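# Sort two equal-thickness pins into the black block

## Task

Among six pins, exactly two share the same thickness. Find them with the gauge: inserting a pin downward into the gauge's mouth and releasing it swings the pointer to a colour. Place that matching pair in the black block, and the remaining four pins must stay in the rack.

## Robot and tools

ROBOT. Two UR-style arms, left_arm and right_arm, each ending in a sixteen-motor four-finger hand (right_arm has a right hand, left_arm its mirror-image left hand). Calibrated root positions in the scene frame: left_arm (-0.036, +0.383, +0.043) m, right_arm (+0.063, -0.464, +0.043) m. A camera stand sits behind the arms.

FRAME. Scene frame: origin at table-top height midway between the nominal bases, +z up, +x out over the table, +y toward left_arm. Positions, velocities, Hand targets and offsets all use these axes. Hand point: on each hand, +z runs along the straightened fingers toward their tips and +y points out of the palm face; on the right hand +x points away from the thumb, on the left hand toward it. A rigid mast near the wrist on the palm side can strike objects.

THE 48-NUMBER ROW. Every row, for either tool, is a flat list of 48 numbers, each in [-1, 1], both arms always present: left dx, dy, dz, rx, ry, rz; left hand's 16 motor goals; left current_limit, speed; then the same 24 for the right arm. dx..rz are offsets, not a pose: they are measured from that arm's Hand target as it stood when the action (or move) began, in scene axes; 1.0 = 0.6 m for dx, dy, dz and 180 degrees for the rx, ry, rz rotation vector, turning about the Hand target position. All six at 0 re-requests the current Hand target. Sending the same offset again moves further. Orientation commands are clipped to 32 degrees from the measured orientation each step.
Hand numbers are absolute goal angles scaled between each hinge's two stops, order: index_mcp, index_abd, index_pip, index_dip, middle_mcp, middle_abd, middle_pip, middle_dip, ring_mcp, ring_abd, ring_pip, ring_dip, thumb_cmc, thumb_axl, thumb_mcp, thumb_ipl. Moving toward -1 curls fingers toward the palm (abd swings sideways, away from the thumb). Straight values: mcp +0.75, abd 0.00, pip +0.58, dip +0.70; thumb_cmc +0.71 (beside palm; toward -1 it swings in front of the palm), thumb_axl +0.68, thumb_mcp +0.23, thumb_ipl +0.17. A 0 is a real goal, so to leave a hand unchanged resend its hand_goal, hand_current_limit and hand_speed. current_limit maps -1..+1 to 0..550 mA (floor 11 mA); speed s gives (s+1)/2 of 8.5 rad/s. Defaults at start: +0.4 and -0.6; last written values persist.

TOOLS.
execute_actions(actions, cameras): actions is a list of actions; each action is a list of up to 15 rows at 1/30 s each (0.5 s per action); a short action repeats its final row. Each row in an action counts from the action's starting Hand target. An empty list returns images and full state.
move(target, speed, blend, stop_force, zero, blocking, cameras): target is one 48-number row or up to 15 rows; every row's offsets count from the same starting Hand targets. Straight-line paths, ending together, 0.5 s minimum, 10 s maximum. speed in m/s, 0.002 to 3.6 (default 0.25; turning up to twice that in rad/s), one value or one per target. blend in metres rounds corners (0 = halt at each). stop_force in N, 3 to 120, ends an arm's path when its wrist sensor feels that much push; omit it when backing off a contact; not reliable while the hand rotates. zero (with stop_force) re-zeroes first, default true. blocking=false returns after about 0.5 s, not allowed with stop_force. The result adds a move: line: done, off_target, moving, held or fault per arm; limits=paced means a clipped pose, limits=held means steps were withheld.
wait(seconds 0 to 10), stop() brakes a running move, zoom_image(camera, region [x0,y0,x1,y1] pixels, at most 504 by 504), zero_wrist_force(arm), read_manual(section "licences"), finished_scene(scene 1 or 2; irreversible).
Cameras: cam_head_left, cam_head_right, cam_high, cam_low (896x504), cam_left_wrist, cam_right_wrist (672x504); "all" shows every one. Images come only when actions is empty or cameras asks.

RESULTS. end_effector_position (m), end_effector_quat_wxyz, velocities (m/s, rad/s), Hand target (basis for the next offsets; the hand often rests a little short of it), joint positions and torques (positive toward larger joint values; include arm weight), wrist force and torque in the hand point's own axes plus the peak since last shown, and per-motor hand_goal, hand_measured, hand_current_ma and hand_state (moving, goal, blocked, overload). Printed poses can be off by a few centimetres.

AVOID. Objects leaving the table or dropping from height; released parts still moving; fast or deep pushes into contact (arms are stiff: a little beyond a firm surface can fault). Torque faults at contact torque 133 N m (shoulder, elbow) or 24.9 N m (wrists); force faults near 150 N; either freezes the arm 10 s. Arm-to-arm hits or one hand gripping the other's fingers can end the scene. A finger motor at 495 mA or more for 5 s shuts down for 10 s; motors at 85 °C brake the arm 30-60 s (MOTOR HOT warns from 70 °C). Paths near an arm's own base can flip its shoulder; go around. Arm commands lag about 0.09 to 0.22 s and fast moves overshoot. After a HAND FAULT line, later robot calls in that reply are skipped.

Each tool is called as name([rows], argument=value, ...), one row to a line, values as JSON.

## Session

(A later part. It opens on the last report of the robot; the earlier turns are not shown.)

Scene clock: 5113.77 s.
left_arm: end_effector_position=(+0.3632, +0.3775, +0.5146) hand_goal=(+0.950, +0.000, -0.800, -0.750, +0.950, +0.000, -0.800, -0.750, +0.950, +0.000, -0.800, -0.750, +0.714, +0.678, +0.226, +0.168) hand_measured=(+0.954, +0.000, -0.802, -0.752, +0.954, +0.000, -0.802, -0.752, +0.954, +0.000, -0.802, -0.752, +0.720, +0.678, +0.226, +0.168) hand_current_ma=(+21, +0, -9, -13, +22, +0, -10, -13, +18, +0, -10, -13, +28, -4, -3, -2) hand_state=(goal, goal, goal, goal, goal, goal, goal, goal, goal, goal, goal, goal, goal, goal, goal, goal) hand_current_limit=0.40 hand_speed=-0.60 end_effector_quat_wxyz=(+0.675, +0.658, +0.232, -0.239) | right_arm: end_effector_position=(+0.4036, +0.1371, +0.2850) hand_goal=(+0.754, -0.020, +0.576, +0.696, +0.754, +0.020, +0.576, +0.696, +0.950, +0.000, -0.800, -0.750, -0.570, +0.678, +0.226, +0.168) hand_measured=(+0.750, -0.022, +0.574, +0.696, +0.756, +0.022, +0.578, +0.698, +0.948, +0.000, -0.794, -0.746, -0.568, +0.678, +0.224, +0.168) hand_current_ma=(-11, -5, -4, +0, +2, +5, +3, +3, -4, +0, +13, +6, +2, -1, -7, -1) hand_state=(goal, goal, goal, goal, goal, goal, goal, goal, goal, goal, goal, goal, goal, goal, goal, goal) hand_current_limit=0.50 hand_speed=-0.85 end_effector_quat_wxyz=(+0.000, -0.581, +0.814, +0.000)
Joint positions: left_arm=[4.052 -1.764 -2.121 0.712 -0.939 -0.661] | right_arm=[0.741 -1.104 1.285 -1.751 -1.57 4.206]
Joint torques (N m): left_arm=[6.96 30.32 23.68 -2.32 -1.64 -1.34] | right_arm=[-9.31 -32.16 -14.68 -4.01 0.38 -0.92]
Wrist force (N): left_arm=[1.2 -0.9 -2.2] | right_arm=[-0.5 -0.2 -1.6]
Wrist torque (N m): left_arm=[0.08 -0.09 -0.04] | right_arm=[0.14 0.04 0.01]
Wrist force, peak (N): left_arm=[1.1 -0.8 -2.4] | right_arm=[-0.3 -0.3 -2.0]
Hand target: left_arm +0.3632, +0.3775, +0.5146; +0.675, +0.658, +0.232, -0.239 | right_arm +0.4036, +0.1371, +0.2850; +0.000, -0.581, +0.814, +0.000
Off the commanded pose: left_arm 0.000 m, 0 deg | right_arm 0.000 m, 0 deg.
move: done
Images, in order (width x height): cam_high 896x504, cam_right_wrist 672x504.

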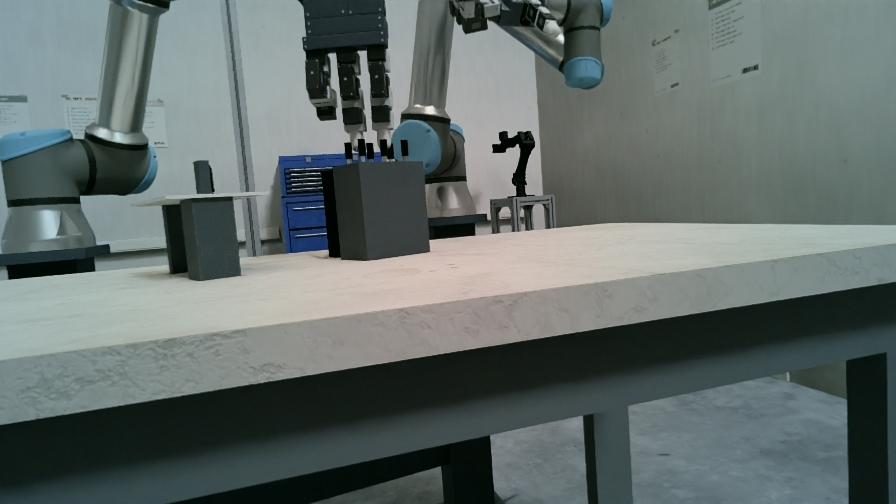

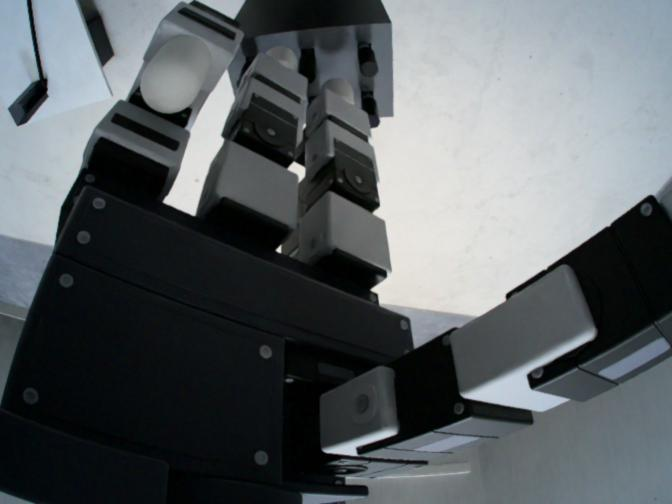

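wait(seconds=0, cameras=["cam_left_wrist"])

zoom_image(camera="cam_left_wrist", region=[170, 180, 260, 270])

Scene clock: 5128.10 s.
left_arm: end_effector_position=(+0.3632, +0.3775, +0.5146) hand_goal=(+0.950, +0.000, -0.800, -0.750, +0.950, +0.000, -0.800, -0.750, +0.950, +0.000, -0.800, -0.750, +0.714, +0.678, +0.226, +0.168) hand_measured=(+0.954, +0.000, -0.802, -0.752, +0.954, +0.000, -0.802, -0.752, +0.954, +0.000, -0.802, -0.752, +0.720, +0.678, +0.226, +0.168) hand_current_ma=(+21, +0, -9, -13, +22, +0, -10, -13, +18, +0, -10, -13, +28, -4, -3, -2) hand_state=(goal, goal, goal, goal, goal, goal, goal, goal, goal, goal, goal, goal, goal, goal, goal, goal) hand_current_limit=0.40 hand_speed=-0.60 end_effector_quat_wxyz=(+0.675, +0.658, +0.232, -0.239) | right_arm: end_effector_position=(+0.4036, +0.1371, +0.2850) hand_goal=(+0.754, -0.020, +0.576, +0.696, +0.754, +0.020, +0.576, +0.696, +0.950, +0.000, -0.800, -0.750, -0.570, +0.678, +0.226, +0.168) hand_measured=(+0.750, -0.022, +0.574, +0.696, +0.756, +0.022, +0.578, +0.698, +0.948, +0.000, -0.794, -0.746, -0.568, +0.678, +0.224, +0.168) hand_current_ma=(-11, -5, -4, +0, +2, +5, +3, +3, -4, +0, +13, +6, +2, -1, -7, -1) hand_state=(goal, goal, goal, goal, goal, goal, goal, goal, goal, goal, goal, goal, goal, goal, goal, goal) hand_current_limit=0.50 hand_speed=-0.85 end_effector_quat_wxyz=(+0.000, -0.581, +0.814, +0.000)
Joint positions: left_arm=[4.052 -1.764 -2.121 0.712 -0.939 -0.661] | right_arm=[0.741 -1.104 1.285 -1.751 -1.57 4.206]
Joint torques (N m): left_arm=[8.34 31.29 23.21 -2.48 -1.51 -1.35] | right_arm=[-9.63 -33.77 -15.05 -3.94 1.01 0.37]
Wrist force (N): left_arm=[0.9 -0.5 -2.0] | right_arm=[-0.5 -0.4 -1.6]
Wrist torque (N m): left_arm=[0.11 -0.05 -0.07] | right_arm=[0.11 0.04 0.01]
Wrist force, peak (N): left_arm=[1.1 -0.7 -2.4] | right_arm=[-0.6 -0.2 -1.9]
Hand target: left_arm +0.3632, +0.3775, +0.5146; +0.675, +0.658, +0.232, -0.239 | right_arm +0.4036, +0.1371, +0.2850; +0.000, -0.581, +0.814, +0.000
Off the commanded pose: left_arm 0.000 m, 0 deg | right_arm 0.000 m, 0 deg.
Images, in order (width x height): cam_left_wrist 672x504.

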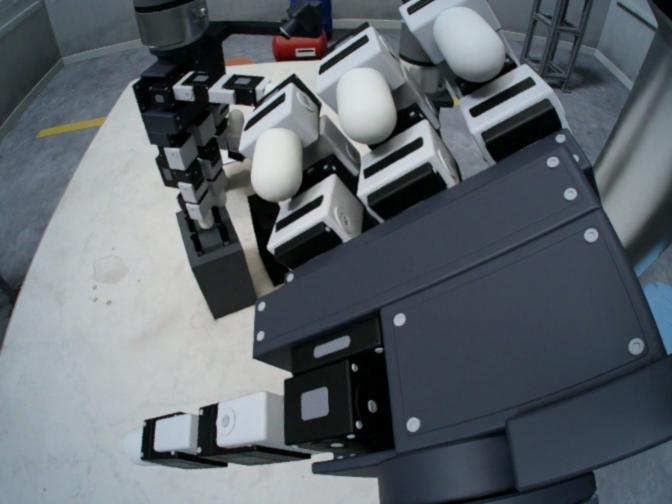

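Scaled by 5.600 from the camera's 672x504 image, which has a finer 960x720 frame.

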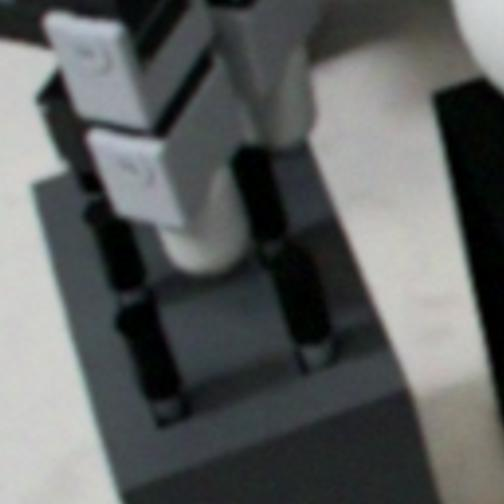

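move([
  [0,0,0,0,0,0,0.95,0,-0.8,-0.75,0.95,0,-0.8,-0.75,0.95,0,-0.8,-0.75,0.714,0.678,0.226,0.168,0.4,-0.6,-0.0024,0.0008,0,0,0,0,0.754,-0.02,0.576,0.696,0.754,0.02,0.576,0.696,0.95,0,-0.8,-0.75,-0.571,0.678,0.226,0.168,0.5,-0.85],
  [0,0,0,0,0,0,0.95,0,-0.8,-0.75,0.95,0,-0.8,-0.75,0.95,0,-0.8,-0.75,0.714,0.678,0.226,0.168,0.4,-0.6,-0.0024,0.0008,0,0,0,0,0.754,-0.05,0.576,0.696,0.754,0.05,0.576,0.696,0.95,0,-0.8,-0.75,-0.571,0.678,0.226,0.168,0.5,-0.85],
], speed=0.01, cameras=["cam_high","cam_right_wrist","cam_left_wrist"])

zoom_image(camera="cam_high", region=[350, 110, 410, 170])

zoom_image(camera="cam_right_wrist", region=[270, 20, 350, 110])

zoom_image(camera="cam_left_wrist", region=[190, 200, 230, 240])

Scene clock: 5147.10 s.
left_arm: end_effector_position=(+0.3632, +0.3775, +0.5146) hand_goal=(+0.950, +0.000, -0.800, -0.750, +0.950, +0.000, -0.800, -0.750, +0.950, +0.000, -0.800, -0.750, +0.714, +0.678, +0.226, +0.168) hand_measured=(+0.954, +0.000, -0.802, -0.752, +0.954, +0.000, -0.802, -0.752, +0.954, +0.000, -0.802, -0.752, +0.720, +0.678, +0.226, +0.168) hand_current_ma=(+21, +0, -9, -13, +22, +0, -10, -13, +18, +0, -10, -13, +28, -4, -3, -2) hand_state=(goal, goal, goal, goal, goal, goal, goal, goal, goal, goal, goal, goal, goal, goal, goal, goal) hand_current_limit=0.40 hand_speed=-0.60 end_effector_quat_wxyz=(+0.675, +0.658, +0.232, -0.239) | right_arm: end_effector_position=(+0.4022, +0.1376, +0.2850) hand_goal=(+0.754, -0.050, +0.576, +0.696, +0.754, +0.050, +0.576, +0.696, +0.950, +0.000, -0.800, -0.750, -0.570, +0.678, +0.226, +0.168) hand_measured=(+0.750, -0.046, +0.574, +0.696, +0.756, +0.046, +0.578, +0.698, +0.948, +0.000, -0.794, -0.746, -0.568, +0.678, +0.224, +0.168) hand_current_ma=(-11, +6, -4, +0, +2, -6, +3, +3, -4, +0, +13, +6, +2, -1, -7, -1) hand_state=(goal, goal, goal, goal, goal, goal, goal, goal, goal, goal, goal, goal, goal, goal, goal, goal) hand_current_limit=0.50 hand_speed=-0.85 end_effector_quat_wxyz=(+0.000, -0.581, +0.814, +0.000)
Joint positions: left_arm=[4.052 -1.764 -2.121 0.712 -0.939 -0.661] | right_arm=[0.743 -1.105 1.287 -1.752 -1.57 4.208]
Joint torques (N m): left_arm=[7 30.53 23.95 -2.28 -1.34 -1.34] | right_arm=[11.36 -50.49 -14.92 -4.01 1.99 1.02]
Wrist force (N): left_arm=[1.3 -0.6 -2.1] | right_arm=[-0.4 -0.2 -1.3]
Wrist torque (N m): left_arm=[0.11 -0.10 -0.04] | right_arm=[0.11 0.02 -0.12]
Wrist force, peak (N): left_arm=[1.3 -0.6 -2.5] | right_arm=[-0.7 -0.4 -1.9]
Hand target: left_arm +0.3632, +0.3775, +0.5146; +0.675, +0.658, +0.232, -0.239 | right_arm +0.4022, +0.1376, +0.2850; +0.000, -0.581, +0.814, +0.000
Off the commanded pose: left_arm 0.000 m, 0 deg | right_arm 0.000 m, 0 deg.
move: done
Images, in order (width x height): cam_high 896x504, cam_left_wrist 672x504, cam_right_wrist 672x504.

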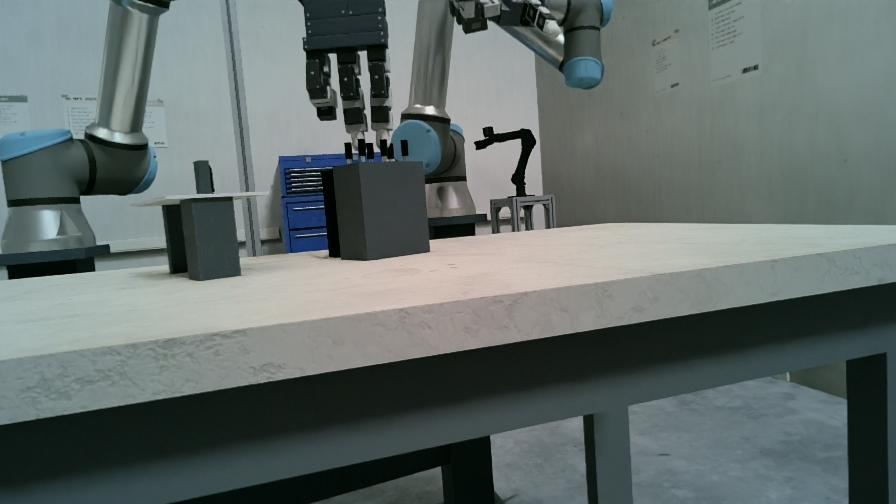

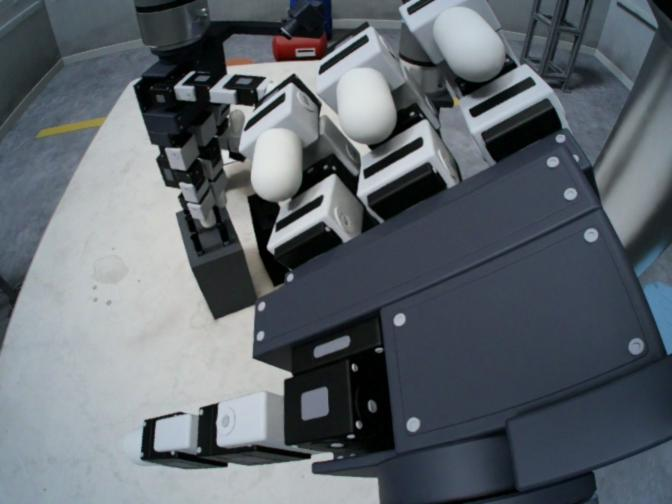

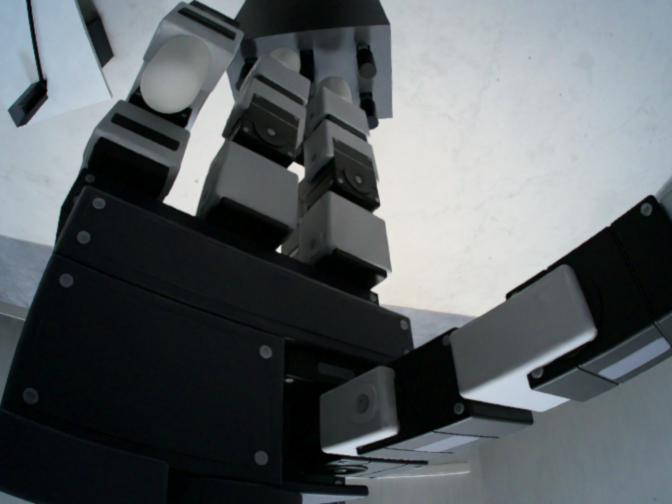

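Scaled by 8.400.

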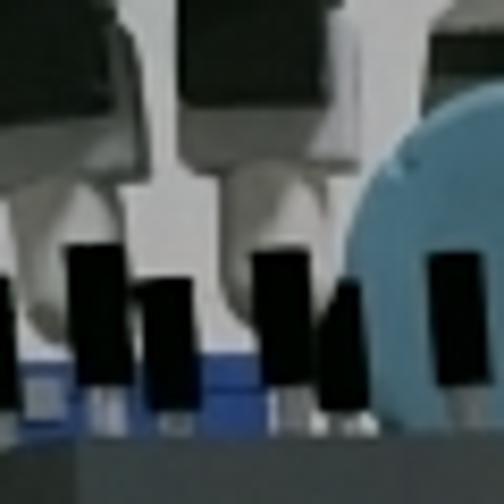

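Scaled by 5.600 from the camera's 672x504 image, which has a finer 960x720 frame.

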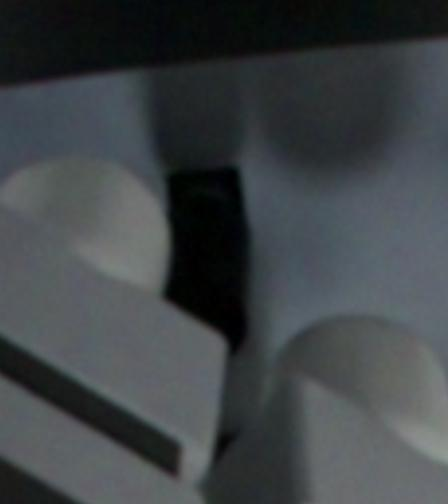

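Scaled by 12.600 from the camera's 672x504 image, which has a finer 960x720 frame.

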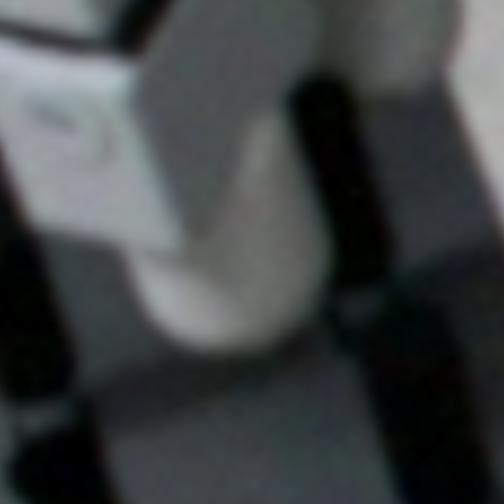

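move(target=[0,0,0,0,0,0,0.95,0,-0.8,-0.75,0.95,0,-0.8,-0.75,0.95,0,-0.8,-0.75,0.714,0.678,0.226,0.168,0.4,-0.6,0,0,-0.033,0,0,0,0.754,-0.05,0.576,0.696,0.754,0.05,0.576,0.696,0.95,0,-0.8,-0.75,-0.571,0.678,0.226,0.168,0.5,-0.85], speed=0.01, stop_force=3)

Scene clock: 5155.80 s.
left_arm: end_effector_position=(+0.3632, +0.3775, +0.5146) hand_goal=(+0.950, +0.000, -0.800, -0.750, +0.950, +0.000, -0.800, -0.750, +0.950, +0.000, -0.800, -0.750, +0.714, +0.678, +0.226, +0.168) hand_measured=(+0.954, +0.000, -0.802, -0.752, +0.954, +0.000, -0.802, -0.752, +0.954, +0.000, -0.802, -0.752, +0.720, +0.678, +0.226, +0.168) hand_current_ma=(+21, +0, -9, -13, +22, +0, -10, -13, +18, +0, -10, -13, +28, -4, -3, -2) hand_state=(goal, goal, goal, goal, goal, goal, goal, goal, goal, goal, goal, goal, goal, goal, goal, goal) hand_current_limit=0.40 hand_speed=-0.60 end_effector_quat_wxyz=(+0.675, +0.658, +0.232, -0.239) | right_arm: end_effector_position=(+0.4022, +0.1376, +0.2661) hand_goal=(+0.754, -0.050, +0.576, +0.696, +0.754, +0.050, +0.576, +0.696, +0.950, +0.000, -0.800, -0.750, -0.570, +0.678, +0.226, +0.168) hand_measured=(+0.750, -0.046, +0.574, +0.696, +0.754, +0.052, +0.578, +0.698, +0.948, +0.000, -0.794, -0.746, -0.568, +0.678, +0.224, +0.168) hand_current_ma=(-11, +6, -4, +0, +1, +1, +3, +3, -4, +0, +13, +6, +2, -1, -7, -1) hand_state=(goal, goal, goal, goal, goal, goal, goal, goal, goal, goal, goal, goal, goal, goal, goal, goal) hand_current_limit=0.50 hand_speed=-0.85 end_effector_quat_wxyz=(+0.000, -0.581, +0.814, +0.000)
Joint positions: left_arm=[4.052 -1.764 -2.121 0.712 -0.939 -0.661] | right_arm=[0.743 -1.096 1.322 -1.797 -1.57 4.208]
Joint torques (N m): left_arm=[7.36 30.43 23.56 -2.15 -1.21 -1.28] | right_arm=[10.84 -46.8 -24.71 -1.13 0.69 0.6]
Wrist force (N): left_arm=[0.9 -0.7 -2.2] | right_arm=[0.1 -0.2 -5.5]
Wrist torque (N m): left_arm=[0.10 -0.05 -0.08] | right_arm=[0.45 0.16 -0.07]
Wrist force, peak (N): left_arm=[1.2 -0.9 -2.4] | right_arm=[0.4 -0.2 -8.9]
Hand target: left_arm +0.3632, +0.3775, +0.5146; +0.675, +0.658, +0.232, -0.239 | right_arm +0.4022, +0.1376, +0.2661; +0.000, -0.581, +0.814, +0.000 (not the last commanded pose)
Off the commanded pose: left_arm 0.000 m, 0 deg | right_arm 0.001 m, 0 deg.
move: contact (right_arm)

move([
  [0,0,0,0,0,0,0.95,0,-0.8,-0.75,0.95,0,-0.8,-0.75,0.95,0,-0.8,-0.75,0.714,0.678,0.226,0.168,0.4,-0.6,0,0,0.0012,0,0,0,0.754,-0.05,0.576,0.696,0.754,0.05,0.576,0.696,0.95,0,-0.8,-0.75,-0.571,0.678,0.226,0.168,0.5,-0.85],
  [0,0,0,0,0,0,0.95,0,-0.8,-0.75,0.95,0,-0.8,-0.75,0.95,0,-0.8,-0.75,0.714,0.678,0.226,0.168,0.4,-0.6,0,0,0.0012,0,0,0,0.754,-0.3,0.576,0.696,0.754,0.3,0.576,0.696,0.95,0,-0.8,-0.75,-0.571,0.678,0.226,0.168,0.65,-0.95],
], speed=0.01)

wait(seconds=1)

move([
  [0,0,0,0,0,0,0.95,0,-0.8,-0.75,0.95,0,-0.8,-0.75,0.95,0,-0.8,-0.75,0.714,0.678,0.226,0.168,0.4,-0.6,0,0,0.055,0,0,0,0.754,-0.3,0.576,0.696,0.754,0.3,0.576,0.696,0.95,0,-0.8,-0.75,-0.571,0.678,0.226,0.168,0.65,-0.95],
  [0,0,0,0,0,0,0.95,0,-0.8,-0.75,0.95,0,-0.8,-0.75,0.95,0,-0.8,-0.75,0.714,0.678,0.226,0.168,0.4,-0.6,0,0,0.2,0,0,0,0.754,-0.3,0.576,0.696,0.754,0.3,0.576,0.696,0.95,0,-0.8,-0.75,-0.571,0.678,0.226,0.168,0.65,-0.95],
  [0,0,0,0,0,0,0.95,0,-0.8,-0.75,0.95,0,-0.8,-0.75,0.95,0,-0.8,-0.75,0.714,0.678,0.226,0.168,0.4,-0.6,0.1365,-0.3808,0.2,0,0,0,0.754,-0.3,0.576,0.696,0.754,0.3,0.576,0.696,0.95,0,-0.8,-0.75,-0.571,0.678,0.226,0.168,0.65,-0.95],
], speed=[0.015,0.08,0.15], blend=[0.005,0.02,0], cameras=["cam_high","cam_right_wrist"])

zoom_image(camera="cam_high", region=[160, 20, 250, 110])

zoom_image(camera="cam_right_wrist", region=[250, 0, 390, 120])

Scene clock: 5169.47 s.
left_arm: end_effector_position=(+0.3632, +0.3775, +0.5146) hand_goal=(+0.950, +0.000, -0.800, -0.750, +0.950, +0.000, -0.800, -0.750, +0.950, +0.000, -0.800, -0.750, +0.714, +0.678, +0.226, +0.168) hand_measured=(+0.954, +0.000, -0.802, -0.752, +0.954, +0.000, -0.802, -0.752, +0.954, +0.000, -0.802, -0.752, +0.720, +0.678, +0.226, +0.168) hand_current_ma=(+21, +0, -9, -13, +22, +0, -10, -13, +18, +0, -10, -13, +28, -4, -3, -2) hand_state=(goal, goal, goal, goal, goal, goal, goal, goal, goal, goal, goal, goal, goal, goal, goal, goal) hand_current_limit=0.40 hand_speed=-0.60 end_effector_quat_wxyz=(+0.675, +0.658, +0.232, -0.239) | right_arm: end_effector_position=(+0.4022, +0.1376, +0.2668) hand_goal=(+0.754, -0.300, +0.576, +0.696, +0.754, +0.300, +0.576, +0.696, +0.950, +0.000, -0.800, -0.750, -0.570, +0.678, +0.226, +0.168) hand_measured=(+0.750, -0.080, +0.574, +0.696, +0.754, +0.074, +0.578, +0.698, +0.948, +0.000, -0.794, -0.746, -0.568, +0.678, +0.224, +0.168) hand_current_ma=(-11, +196, -4, +0, +1, -217, +3, +3, -4, +0, +13, +6, +2, -1, -7, -1) hand_state=(goal, moving, goal, goal, goal, moving, goal, goal, goal, goal, goal, goal, goal, goal, goal, goal) hand_current_limit=0.65 hand_speed=-0.95 end_effector_quat_wxyz=(+0.000, -0.581, +0.814, +0.000)
Joint positions: left_arm=[4.052 -1.764 -2.121 0.712 -0.939 -0.661] | right_arm=[0.743 -1.096 1.321 -1.795 -1.57 4.208]
Joint torques (N m): left_arm=[7 29.96 23.01 -2.2 -1.31 -1.24] | right_arm=[11.4 -49.25 -26.15 -1.17 0.87 0.73]
Wrist force (N): left_arm=[1.2 -0.8 -2.0] | right_arm=[-0.7 -0.2 -1.5]
Wrist torque (N m): left_arm=[0.08 -0.09 -0.05] | right_arm=[0.14 0.08 -0.12]
Wrist force, peak (N): left_arm=[1.2 -1.0 -2.5] | right_arm=[0.1 -0.2 -5.7]
Hand target: left_arm +0.3632, +0.3775, +0.5146; +0.675, +0.658, +0.232, -0.239 | right_arm +0.4022, +0.1376, +0.2668; +0.000, -0.581, +0.814, +0.000
Off the commanded pose: left_arm 0.000 m, 0 deg | right_arm 0.000 m, 0 deg.
move: done

Scene clock: 5170.47 s.
left_arm: end_effector_position=(+0.3632, +0.3775, +0.5146) hand_goal=(+0.950, +0.000, -0.800, -0.750, +0.950, +0.000, -0.800, -0.750, +0.950, +0.000, -0.800, -0.750, +0.714, +0.678, +0.226, +0.168) hand_measured=(+0.954, +0.000, -0.802, -0.752, +0.954, +0.000, -0.802, -0.752, +0.954, +0.000, -0.802, -0.752, +0.720, +0.678, +0.226, +0.168) hand_current_ma=(+21, +0, -9, -13, +22, +0, -10, -13, +18, +0, -10, -13, +28, -4, -3, -2) hand_state=(goal, goal, goal, goal, goal, goal, goal, goal, goal, goal, goal, goal, goal, goal, goal, goal) hand_current_limit=0.40 hand_speed=-0.60 end_effector_quat_wxyz=(+0.675, +0.658, +0.232, -0.239) | right_arm: end_effector_position=(+0.4022, +0.1376, +0.2668) hand_goal=(+0.754, -0.300, +0.576, +0.696, +0.754, +0.300, +0.576, +0.696, +0.950, +0.000, -0.800, -0.750, -0.570, +0.678, +0.226, +0.168) hand_measured=(+0.750, -0.088, +0.574, +0.696, +0.754, +0.076, +0.578, +0.698, +0.948, +0.000, -0.794, -0.746, -0.568, +0.678, +0.224, +0.168) hand_current_ma=(-11, +454, -4, +0, +1, -454, +3, +3, -4, +0, +13, +6, +2, -1, -7, -1) hand_state=(goal, blocked, goal, goal, goal, blocked, goal, goal, goal, goal, goal, goal, goal, goal, goal, goal) hand_current_limit=0.65 hand_speed=-0.95 end_effector_quat_wxyz=(+0.000, -0.581, +0.814, +0.000)
Joint positions: left_arm=[4.052 -1.764 -2.121 0.712 -0.939 -0.661] | right_arm=[0.743 -1.096 1.321 -1.795 -1.57 4.208]
Joint torques (N m): left_arm=[6.37 30.93 22.69 -2.09 -1.14 -1.22] | right_arm=[10.56 -49.69 -26.39 -1.1 0.88 0.83]
Wrist force (N): left_arm=[1.4 -0.8 -2.3] | right_arm=[-0.6 -0.3 -1.7]
Wrist torque (N m): left_arm=[0.09 -0.11 -0.03] | right_arm=[0.14 0.06 -0.12]
Wrist force, peak (N): left_arm=[1.4 -0.8 -2.3] | right_arm=[-0.6 -0.3 -2.0]
Hand target: left_arm +0.3632, +0.3775, +0.5146; +0.675, +0.658, +0.232, -0.239 | right_arm +0.4022, +0.1376, +0.2668; +0.000, -0.581, +0.814, +0.000
Off the commanded pose: left_arm 0.000 m, 0 deg | right_arm 0.000 m, 0 deg.
wait: 1.00 s; at rest by 0.17 s

Scene clock: 5176.03 s.
left_arm: end_effector_position=(+0.3632, +0.3775, +0.5146) hand_goal=(+0.950, +0.000, -0.800, -0.750, +0.950, +0.000, -0.800, -0.750, +0.950, +0.000, -0.800, -0.750, +0.714, +0.678, +0.226, +0.168) hand_measured=(+0.954, +0.000, -0.802, -0.752, +0.954, +0.000, -0.802, -0.752, +0.954, +0.000, -0.802, -0.752, +0.720, +0.678, +0.226, +0.168) hand_current_ma=(+21, +0, -9, -13, +22, +0, -10, -13, +18, +0, -10, -13, +28, -4, -3, -2) hand_state=(goal, goal, goal, goal, goal, goal, goal, goal, goal, goal, goal, goal, goal, goal, goal, goal) hand_current_limit=0.40 hand_speed=-0.60 end_effector_quat_wxyz=(+0.675, +0.658, +0.232, -0.239) | right_arm: end_effector_position=(+0.4840, -0.0906, +0.3868) hand_goal=(+0.754, -0.300, +0.576, +0.696, +0.754, +0.300, +0.576, +0.696, +0.950, +0.000, -0.800, -0.750, -0.570, +0.678, +0.226, +0.168) hand_measured=(+0.750, -0.088, +0.574, +0.696, +0.754, +0.076, +0.578, +0.698, +0.948, +0.000, -0.794, -0.746, -0.568, +0.678, +0.224, +0.168) hand_current_ma=(-11, +454, -4, +0, +1, -454, +3, +3, -4, +0, +13, +6, +2, -1, -7, -1) hand_state=(goal, blocked, goal, goal, goal, blocked, goal, goal, goal, goal, goal, goal, goal, goal, goal, goal) hand_current_limit=0.65 hand_speed=-0.95 end_effector_quat_wxyz=(+0.000, -0.581, +0.814, +0.000)
Joint positions: left_arm=[4.052 -1.764 -2.121 0.712 -0.939 -0.661] | right_arm=[0.362 -1.372 1.386 -1.585 -1.57 3.826]
Joint torques (N m): left_arm=[6.72 30.89 23.61 -2.19 -1.19 -1.31] | right_arm=[-10.89 -38.93 -16.34 -3.85 2.58 -1.51]
Wrist force (N): left_arm=[1.1 -0.9 -2.0] | right_arm=[-0.6 -0.3 -1.4]
Wrist torque (N m): left_arm=[0.06 -0.07 -0.04] | right_arm=[0.10 0.08 -0.02]
Wrist force, peak (N): left_arm=[1.4 -0.9 -2.2] | right_arm=[-0.4 -0.4 -1.9]
Hand target: left_arm +0.3632, +0.3775, +0.5146; +0.675, +0.658, +0.232, -0.239 | right_arm +0.4841, -0.0909, +0.3868; +0.000, -0.581, +0.814, +0.000
Off the commanded pose: left_arm 0.000 m, 0 deg | right_arm 0.000 m, 0 deg.
move: done
Images, in order (width x height): cam_high 896x504, cam_right_wrist 672x504.

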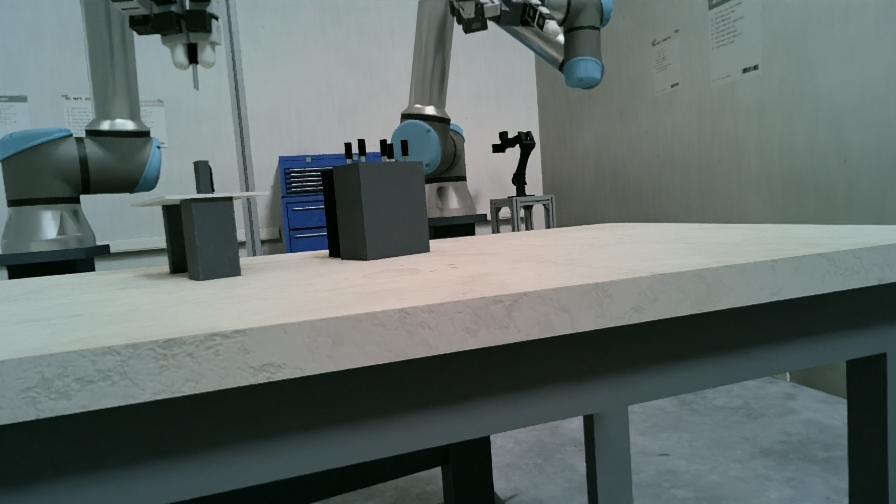

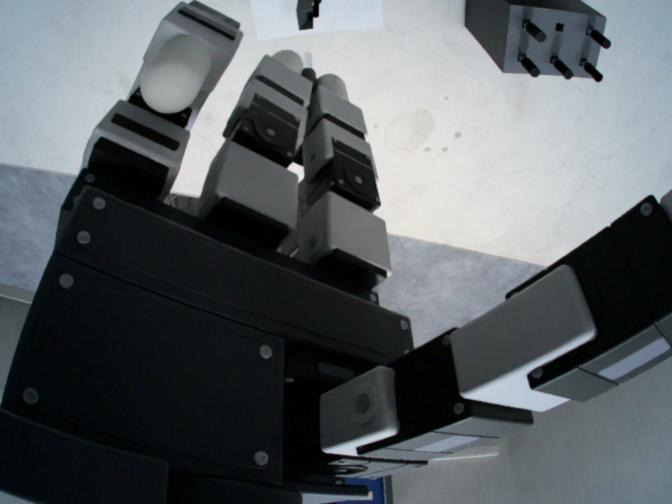

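Scaled by 5.600.

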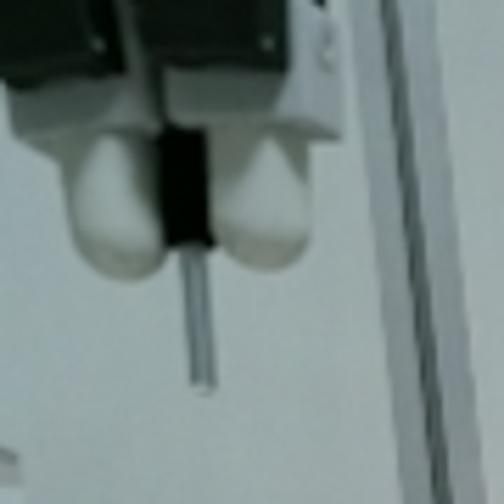

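Scaled by 3.600 from the camera's 672x504 image, which has a finer 960x720 frame.

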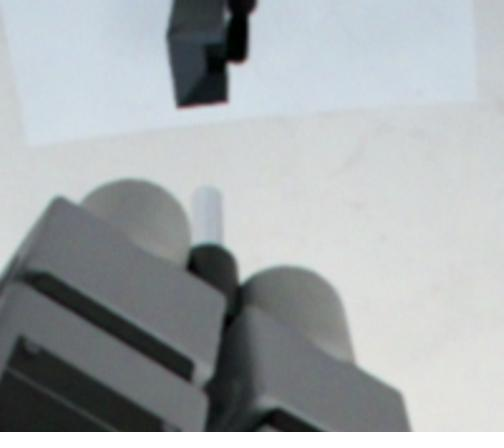

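move(target=[0,0,0,0,0,0,0.95,0,-0.8,-0.75,0.95,0,-0.8,-0.75,0.95,0,-0.8,-0.75,0.714,0.678,0.226,0.168,0.4,-0.6,0,0,-0.1413,0,0,0,0.754,-0.3,0.576,0.696,0.754,0.3,0.576,0.696,0.95,0,-0.8,-0.75,-0.571,0.678,0.226,0.168,0.65,-0.95], speed=0.06, cameras=["cam_high","cam_right_wrist"])

zoom_image(camera="cam_high", region=[175, 130, 235, 196])

zoom_image(camera="cam_right_wrist", region=[295, 15, 330, 60])

Scene clock: 5182.67 s.
left_arm: end_effector_position=(+0.3632, +0.3775, +0.5146) hand_goal=(+0.950, +0.000, -0.800, -0.750, +0.950, +0.000, -0.800, -0.750, +0.950, +0.000, -0.800, -0.750, +0.714, +0.678, +0.226, +0.168) hand_measured=(+0.954, +0.000, -0.802, -0.752, +0.954, +0.000, -0.802, -0.752, +0.954, +0.000, -0.802, -0.752, +0.720, +0.678, +0.226, +0.168) hand_current_ma=(+21, +0, -9, -13, +22, +0, -10, -13, +18, +0, -10, -13, +28, -4, -3, -2) hand_state=(goal, goal, goal, goal, goal, goal, goal, goal, goal, goal, goal, goal, goal, goal, goal, goal) hand_current_limit=0.40 hand_speed=-0.60 end_effector_quat_wxyz=(+0.675, +0.658, +0.232, -0.239) | right_arm: end_effector_position=(+0.4841, -0.0909, +0.3022) hand_goal=(+0.754, -0.300, +0.576, +0.696, +0.754, +0.300, +0.576, +0.696, +0.950, +0.000, -0.800, -0.750, -0.570, +0.678, +0.226, +0.168) hand_measured=(+0.750, -0.088, +0.574, +0.696, +0.754, +0.076, +0.578, +0.698, +0.948, +0.000, -0.794, -0.746, -0.568, +0.678, +0.224, +0.168) hand_current_ma=(-11, +454, -4, +0, +1, -454, +3, +3, -4, +0, +13, +6, +2, -1, -7, -1) hand_state=(goal, blocked, goal, goal, goal, blocked, goal, goal, goal, goal, goal, goal, goal, goal, goal, goal) hand_current_limit=0.65 hand_speed=-0.95 end_effector_quat_wxyz=(+0.000, -0.581, +0.814, +0.000)
Joint positions: left_arm=[4.052 -1.764 -2.121 0.712 -0.939 -0.661] | right_arm=[0.361 -1.348 1.575 -1.797 -1.57 3.825]
Joint torques (N m): left_arm=[7.22 30.42 24.94 -2 -1.1 -1.26] | right_arm=[6.47 -22.42 -15.06 -3.57 2.25 -0.09]
Wrist force (N): left_arm=[1.1 -0.7 -2.0] | right_arm=[-0.6 0.0 -0.8]
Wrist torque (N m): left_arm=[0.07 -0.07 -0.06] | right_arm=[0.08 0.06 0.02]
Wrist force, peak (N): left_arm=[1.4 -0.8 -2.3] | right_arm=[-0.7 -0.1 -2.0]
Hand target: left_arm +0.3632, +0.3775, +0.5146; +0.675, +0.658, +0.232, -0.239 | right_arm +0.4841, -0.0909, +0.3020; +0.000, -0.581, +0.814, +0.000
Off the commanded pose: left_arm 0.000 m, 0 deg | right_arm 0.000 m, 0 deg.
move: done
Images, in order (width x height): cam_high 896x504, cam_right_wrist 672x504.

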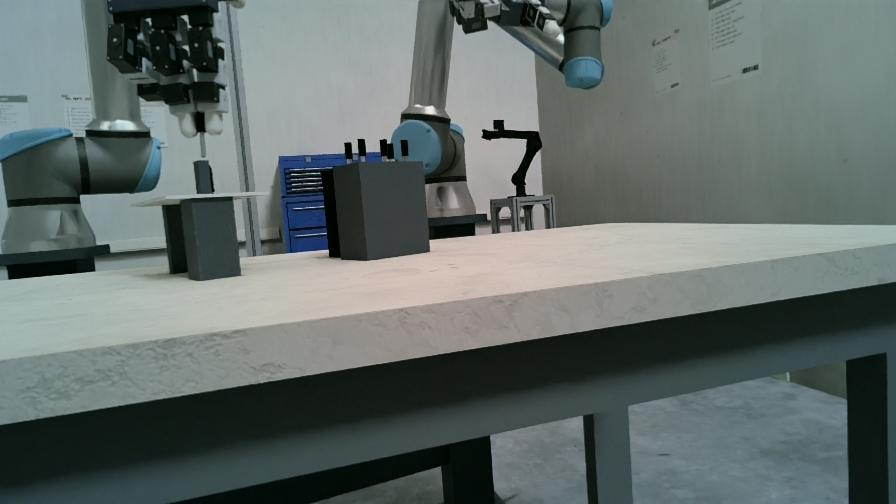

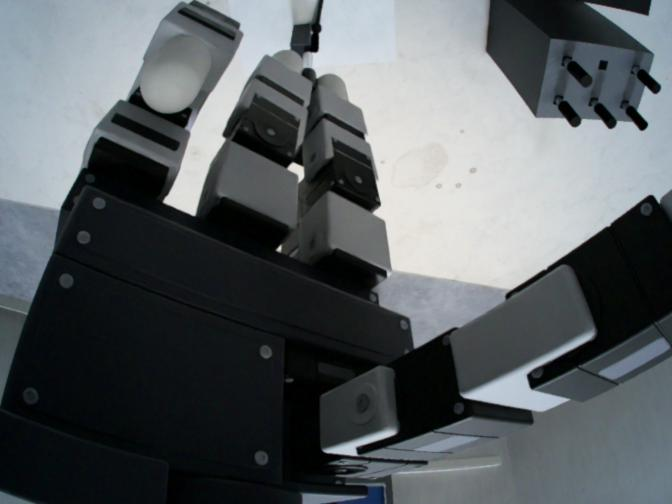

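Scaled by 7.636.

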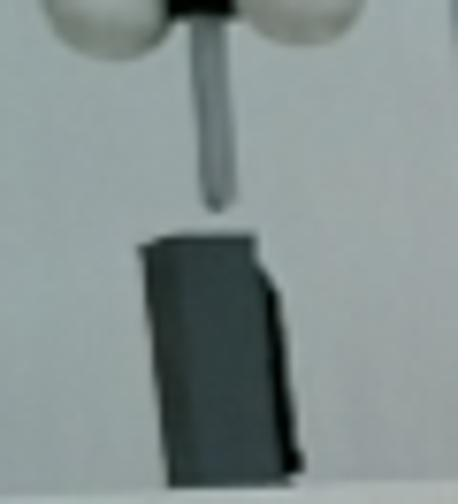

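Scaled by 11.200 from the camera's 672x504 image, which has a finer 960x720 frame.

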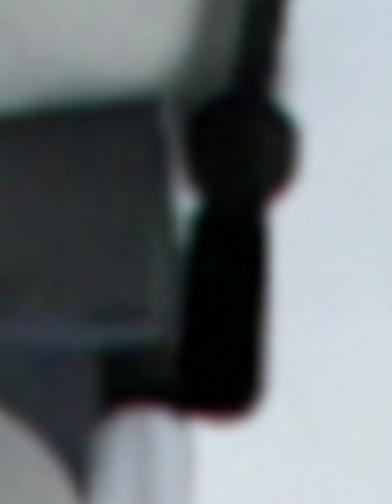

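move(target=[0,0,0,0,0,0,0.95,0,-0.8,-0.75,0.95,0,-0.8,-0.75,0.95,0,-0.8,-0.75,0.714,0.678,0.226,0.168,0.4,-0.6,0.0018,0.002,-0.0095,0,0,0,0.754,-0.3,0.576,0.696,0.754,0.3,0.576,0.696,0.95,0,-0.8,-0.75,-0.571,0.678,0.226,0.168,0.65,-0.95], speed=0.01, stop_force=4, cameras=["cam_high","cam_right_wrist"])

zoom_image(camera="cam_high", region=[175, 130, 235, 196])

zoom_image(camera="cam_right_wrist", region=[290, 20, 335, 65])

Scene clock: 5197.87 s.
left_arm: end_effector_position=(+0.3632, +0.3775, +0.5146) hand_goal=(+0.950, +0.000, -0.800, -0.750, +0.950, +0.000, -0.800, -0.750, +0.950, +0.000, -0.800, -0.750, +0.714, +0.678, +0.226, +0.168) hand_measured=(+0.954, +0.000, -0.802, -0.752, +0.954, +0.000, -0.802, -0.752, +0.954, +0.000, -0.802, -0.752, +0.720, +0.678, +0.226, +0.168) hand_current_ma=(+21, +0, -9, -13, +22, +0, -10, -13, +18, +0, -10, -13, +28, -4, -3, -2) hand_state=(goal, goal, goal, goal, goal, goal, goal, goal, goal, goal, goal, goal, goal, goal, goal, goal) hand_current_limit=0.40 hand_speed=-0.60 end_effector_quat_wxyz=(+0.675, +0.658, +0.232, -0.239) | right_arm: end_effector_position=(+0.4852, -0.0897, +0.2963) hand_goal=(+0.754, -0.300, +0.576, +0.696, +0.754, +0.300, +0.576, +0.696, +0.950, +0.000, -0.800, -0.750, -0.570, +0.678, +0.226, +0.168) hand_measured=(+0.750, -0.088, +0.574, +0.696, +0.754, +0.076, +0.578, +0.698, +0.948, +0.000, -0.794, -0.746, -0.568, +0.678, +0.224, +0.168) hand_current_ma=(-11, +454, -4, +0, +1, -454, +3, +3, -4, +0, +13, +6, +2, -1, -7, -1) hand_state=(goal, blocked, goal, goal, goal, blocked, goal, goal, goal, goal, goal, goal, goal, goal, goal, goal) hand_current_limit=0.65 hand_speed=-0.95 end_effector_quat_wxyz=(+0.000, -0.581, +0.814, +0.000)
Joint positions: left_arm=[4.052 -1.764 -2.121 0.712 -0.939 -0.661] | right_arm=[0.362 -1.341 1.582 -1.811 -1.57 3.826]
Joint torques (N m): left_arm=[7.05 30.89 23.29 -1.91 -1.01 -1.16] | right_arm=[11.2 -23.03 -15.6 -3.9 2.49 1.14]
Wrist force (N): left_arm=[1.2 -0.6 -2.2] | right_arm=[-0.7 -0.1 -1.3]
Wrist torque (N m): left_arm=[0.11 -0.09 -0.04] | right_arm=[0.11 0.10 -0.10]
Wrist force, peak (N): left_arm=[1.1 -0.9 -2.4] | right_arm=[-1.0 0.0 -1.3]
Hand target: left_arm +0.3632, +0.3775, +0.5146; +0.675, +0.658, +0.232, -0.239 | right_arm +0.4852, -0.0897, +0.2963; +0.000, -0.581, +0.814, +0.000
Off the commanded pose: left_arm 0.000 m, 0 deg | right_arm 0.000 m, 0 deg.
move: done
Images, in order (width x height): cam_high 896x504, cam_right_wrist 672x504.

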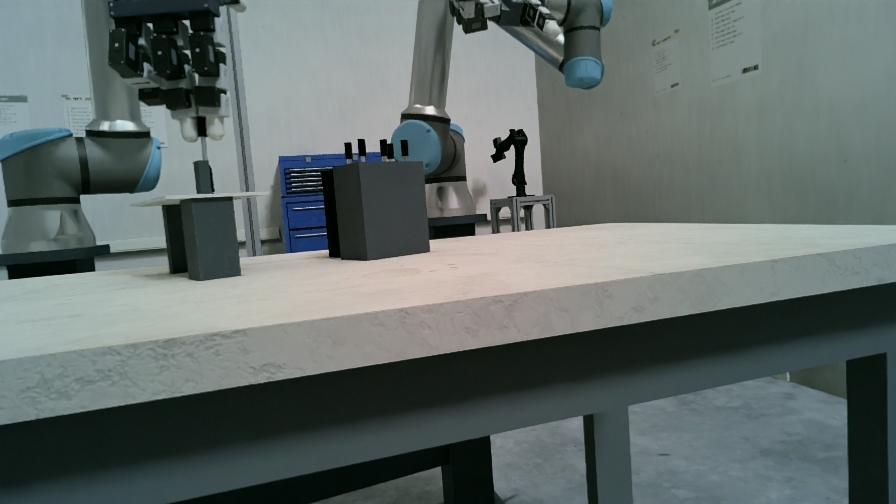

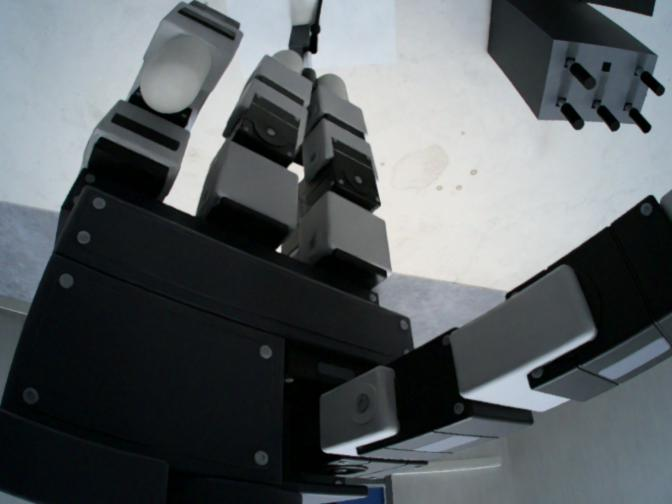

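Scaled by 7.636.

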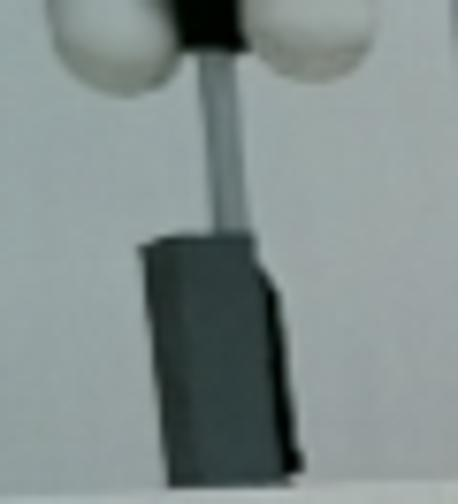

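Scaled by 11.200 from the camera's 672x504 image, which has a finer 960x720 frame.

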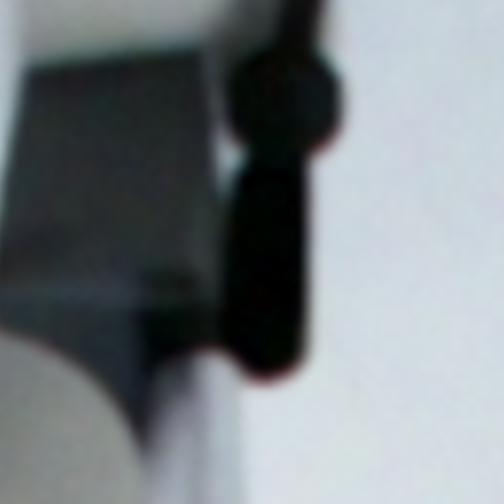

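move([
  [0,0,0,0,0,0,0.95,0,-0.8,-0.75,0.95,0,-0.8,-0.75,0.95,0,-0.8,-0.75,0.714,0.678,0.226,0.168,0.4,-0.6,0.0031,0.0011,0,0,0,0,0.754,-0.3,0.576,0.696,0.754,0.3,0.576,0.696,0.95,0,-0.8,-0.75,-0.571,0.678,0.226,0.168,0.65,-0.95],
  [0,0,0,0,0,0,0.95,0,-0.8,-0.75,0.95,0,-0.8,-0.75,0.95,0,-0.8,-0.75,0.714,0.678,0.226,0.168,0.4,-0.6,0.0031,0.0011,-0.034,0,0,0,0.754,-0.3,0.576,0.696,0.754,0.3,0.576,0.696,0.95,0,-0.8,-0.75,-0.571,0.678,0.226,0.168,0.65,-0.95],
], speed=[0.01,0.008], stop_force=10, cameras=["cam_high","cam_right_wrist"])

zoom_image(camera="cam_high", region=[175, 130, 235, 196])

zoom_image(camera="cam_right_wrist", region=[290, 20, 335, 65])

Scene clock: 5217.97 s.
left_arm: end_effector_position=(+0.3632, +0.3775, +0.5146) hand_goal=(+0.950, +0.000, -0.800, -0.750, +0.950, +0.000, -0.800, -0.750, +0.950, +0.000, -0.800, -0.750, +0.714, +0.678, +0.226, +0.168) hand_measured=(+0.954, +0.000, -0.802, -0.752, +0.954, +0.000, -0.802, -0.752, +0.954, +0.000, -0.802, -0.752, +0.720, +0.678, +0.226, +0.168) hand_current_ma=(+21, +0, -9, -13, +22, +0, -10, -13, +18, +0, -10, -13, +28, -4, -3, -2) hand_state=(goal, goal, goal, goal, goal, goal, goal, goal, goal, goal, goal, goal, goal, goal, goal, goal) hand_current_limit=0.40 hand_speed=-0.60 end_effector_quat_wxyz=(+0.675, +0.658, +0.232, -0.239) | right_arm: end_effector_position=(+0.4870, -0.0890, +0.2863) hand_goal=(+0.754, -0.300, +0.576, +0.696, +0.754, +0.300, +0.576, +0.696, +0.950, +0.000, -0.800, -0.750, -0.570, +0.678, +0.226, +0.168) hand_measured=(+0.748, -0.088, +0.574, +0.696, +0.752, +0.076, +0.578, +0.698, +0.948, +0.000, -0.794, -0.746, -0.568, +0.678, +0.224, +0.168) hand_current_ma=(-13, +454, -4, +0, -4, -454, +2, +3, -4, +0, +13, +6, +2, -1, -7, -1) hand_state=(goal, blocked, goal, goal, goal, blocked, goal, goal, goal, goal, goal, goal, goal, goal, goal, goal) hand_current_limit=0.65 hand_speed=-0.95 end_effector_quat_wxyz=(+0.000, -0.581, +0.814, +0.000)
Joint positions: left_arm=[4.052 -1.764 -2.121 0.712 -0.939 -0.661] | right_arm=[0.362 -1.33 1.595 -1.835 -1.57 3.826]
Joint torques (N m): left_arm=[6.85 30.95 23.89 -1.7 -0.84 -0.8] | right_arm=[-4.04 -38.31 -26.85 -1.29 1.6 -1.18]
Wrist force (N): left_arm=[0.8 -0.9 -2.0] | right_arm=[0.0 -0.2 -3.1]
Wrist torque (N m): left_arm=[0.05 -0.03 -0.08] | right_arm=[0.22 0.19 -0.05]
Wrist force, peak (N): left_arm=[1.1 -0.9 -2.3] | right_arm=[0.3 0.6 -14.0]
Hand target: left_arm +0.3632, +0.3775, +0.5146; +0.675, +0.658, +0.232, -0.239 | right_arm +0.4870, -0.0890, +0.2863; +0.000, -0.581, +0.814, +0.000 (not the last commanded pose)
Off the commanded pose: left_arm 0.000 m, 0 deg | right_arm 0.010 m, 0 deg.
move: contact (right_arm); path passed 1 of 2 targets
Images, in order (width x height): cam_high 896x504, cam_right_wrist 672x504.

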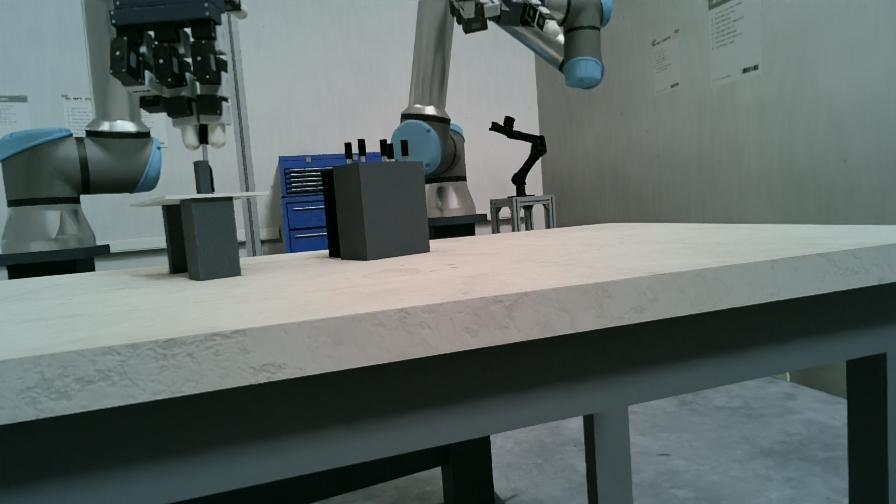

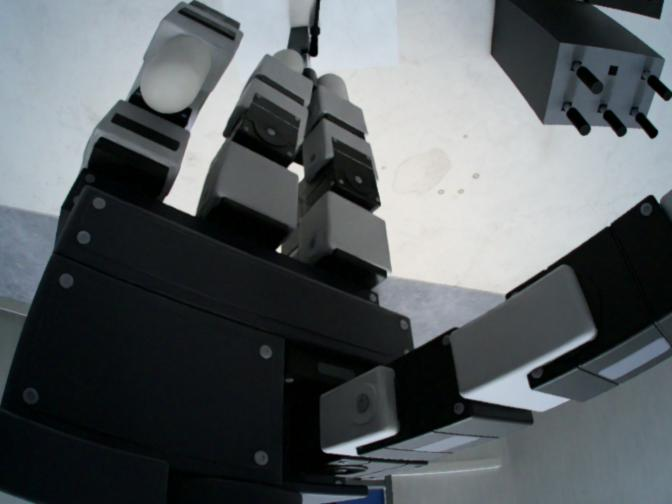

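Scaled by 7.636.

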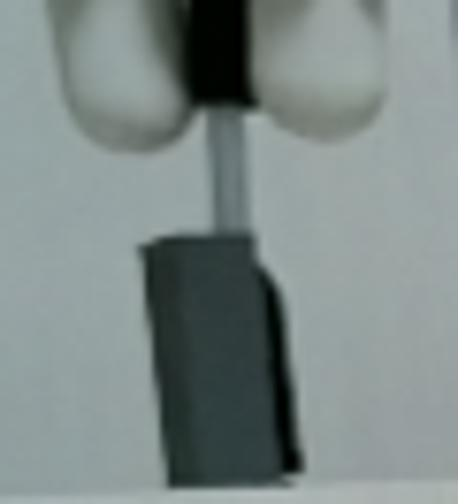

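Scaled by 11.200 from the camera's 672x504 image, which has a finer 960x720 frame.

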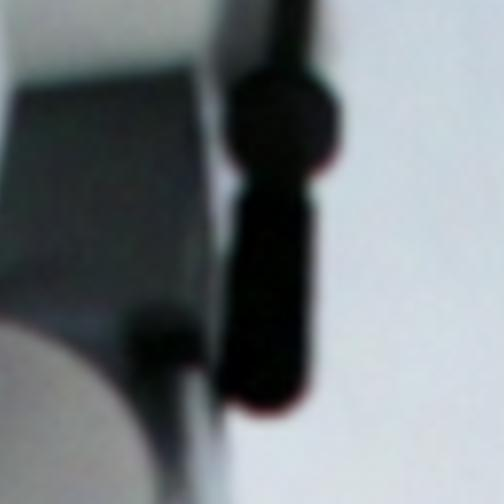

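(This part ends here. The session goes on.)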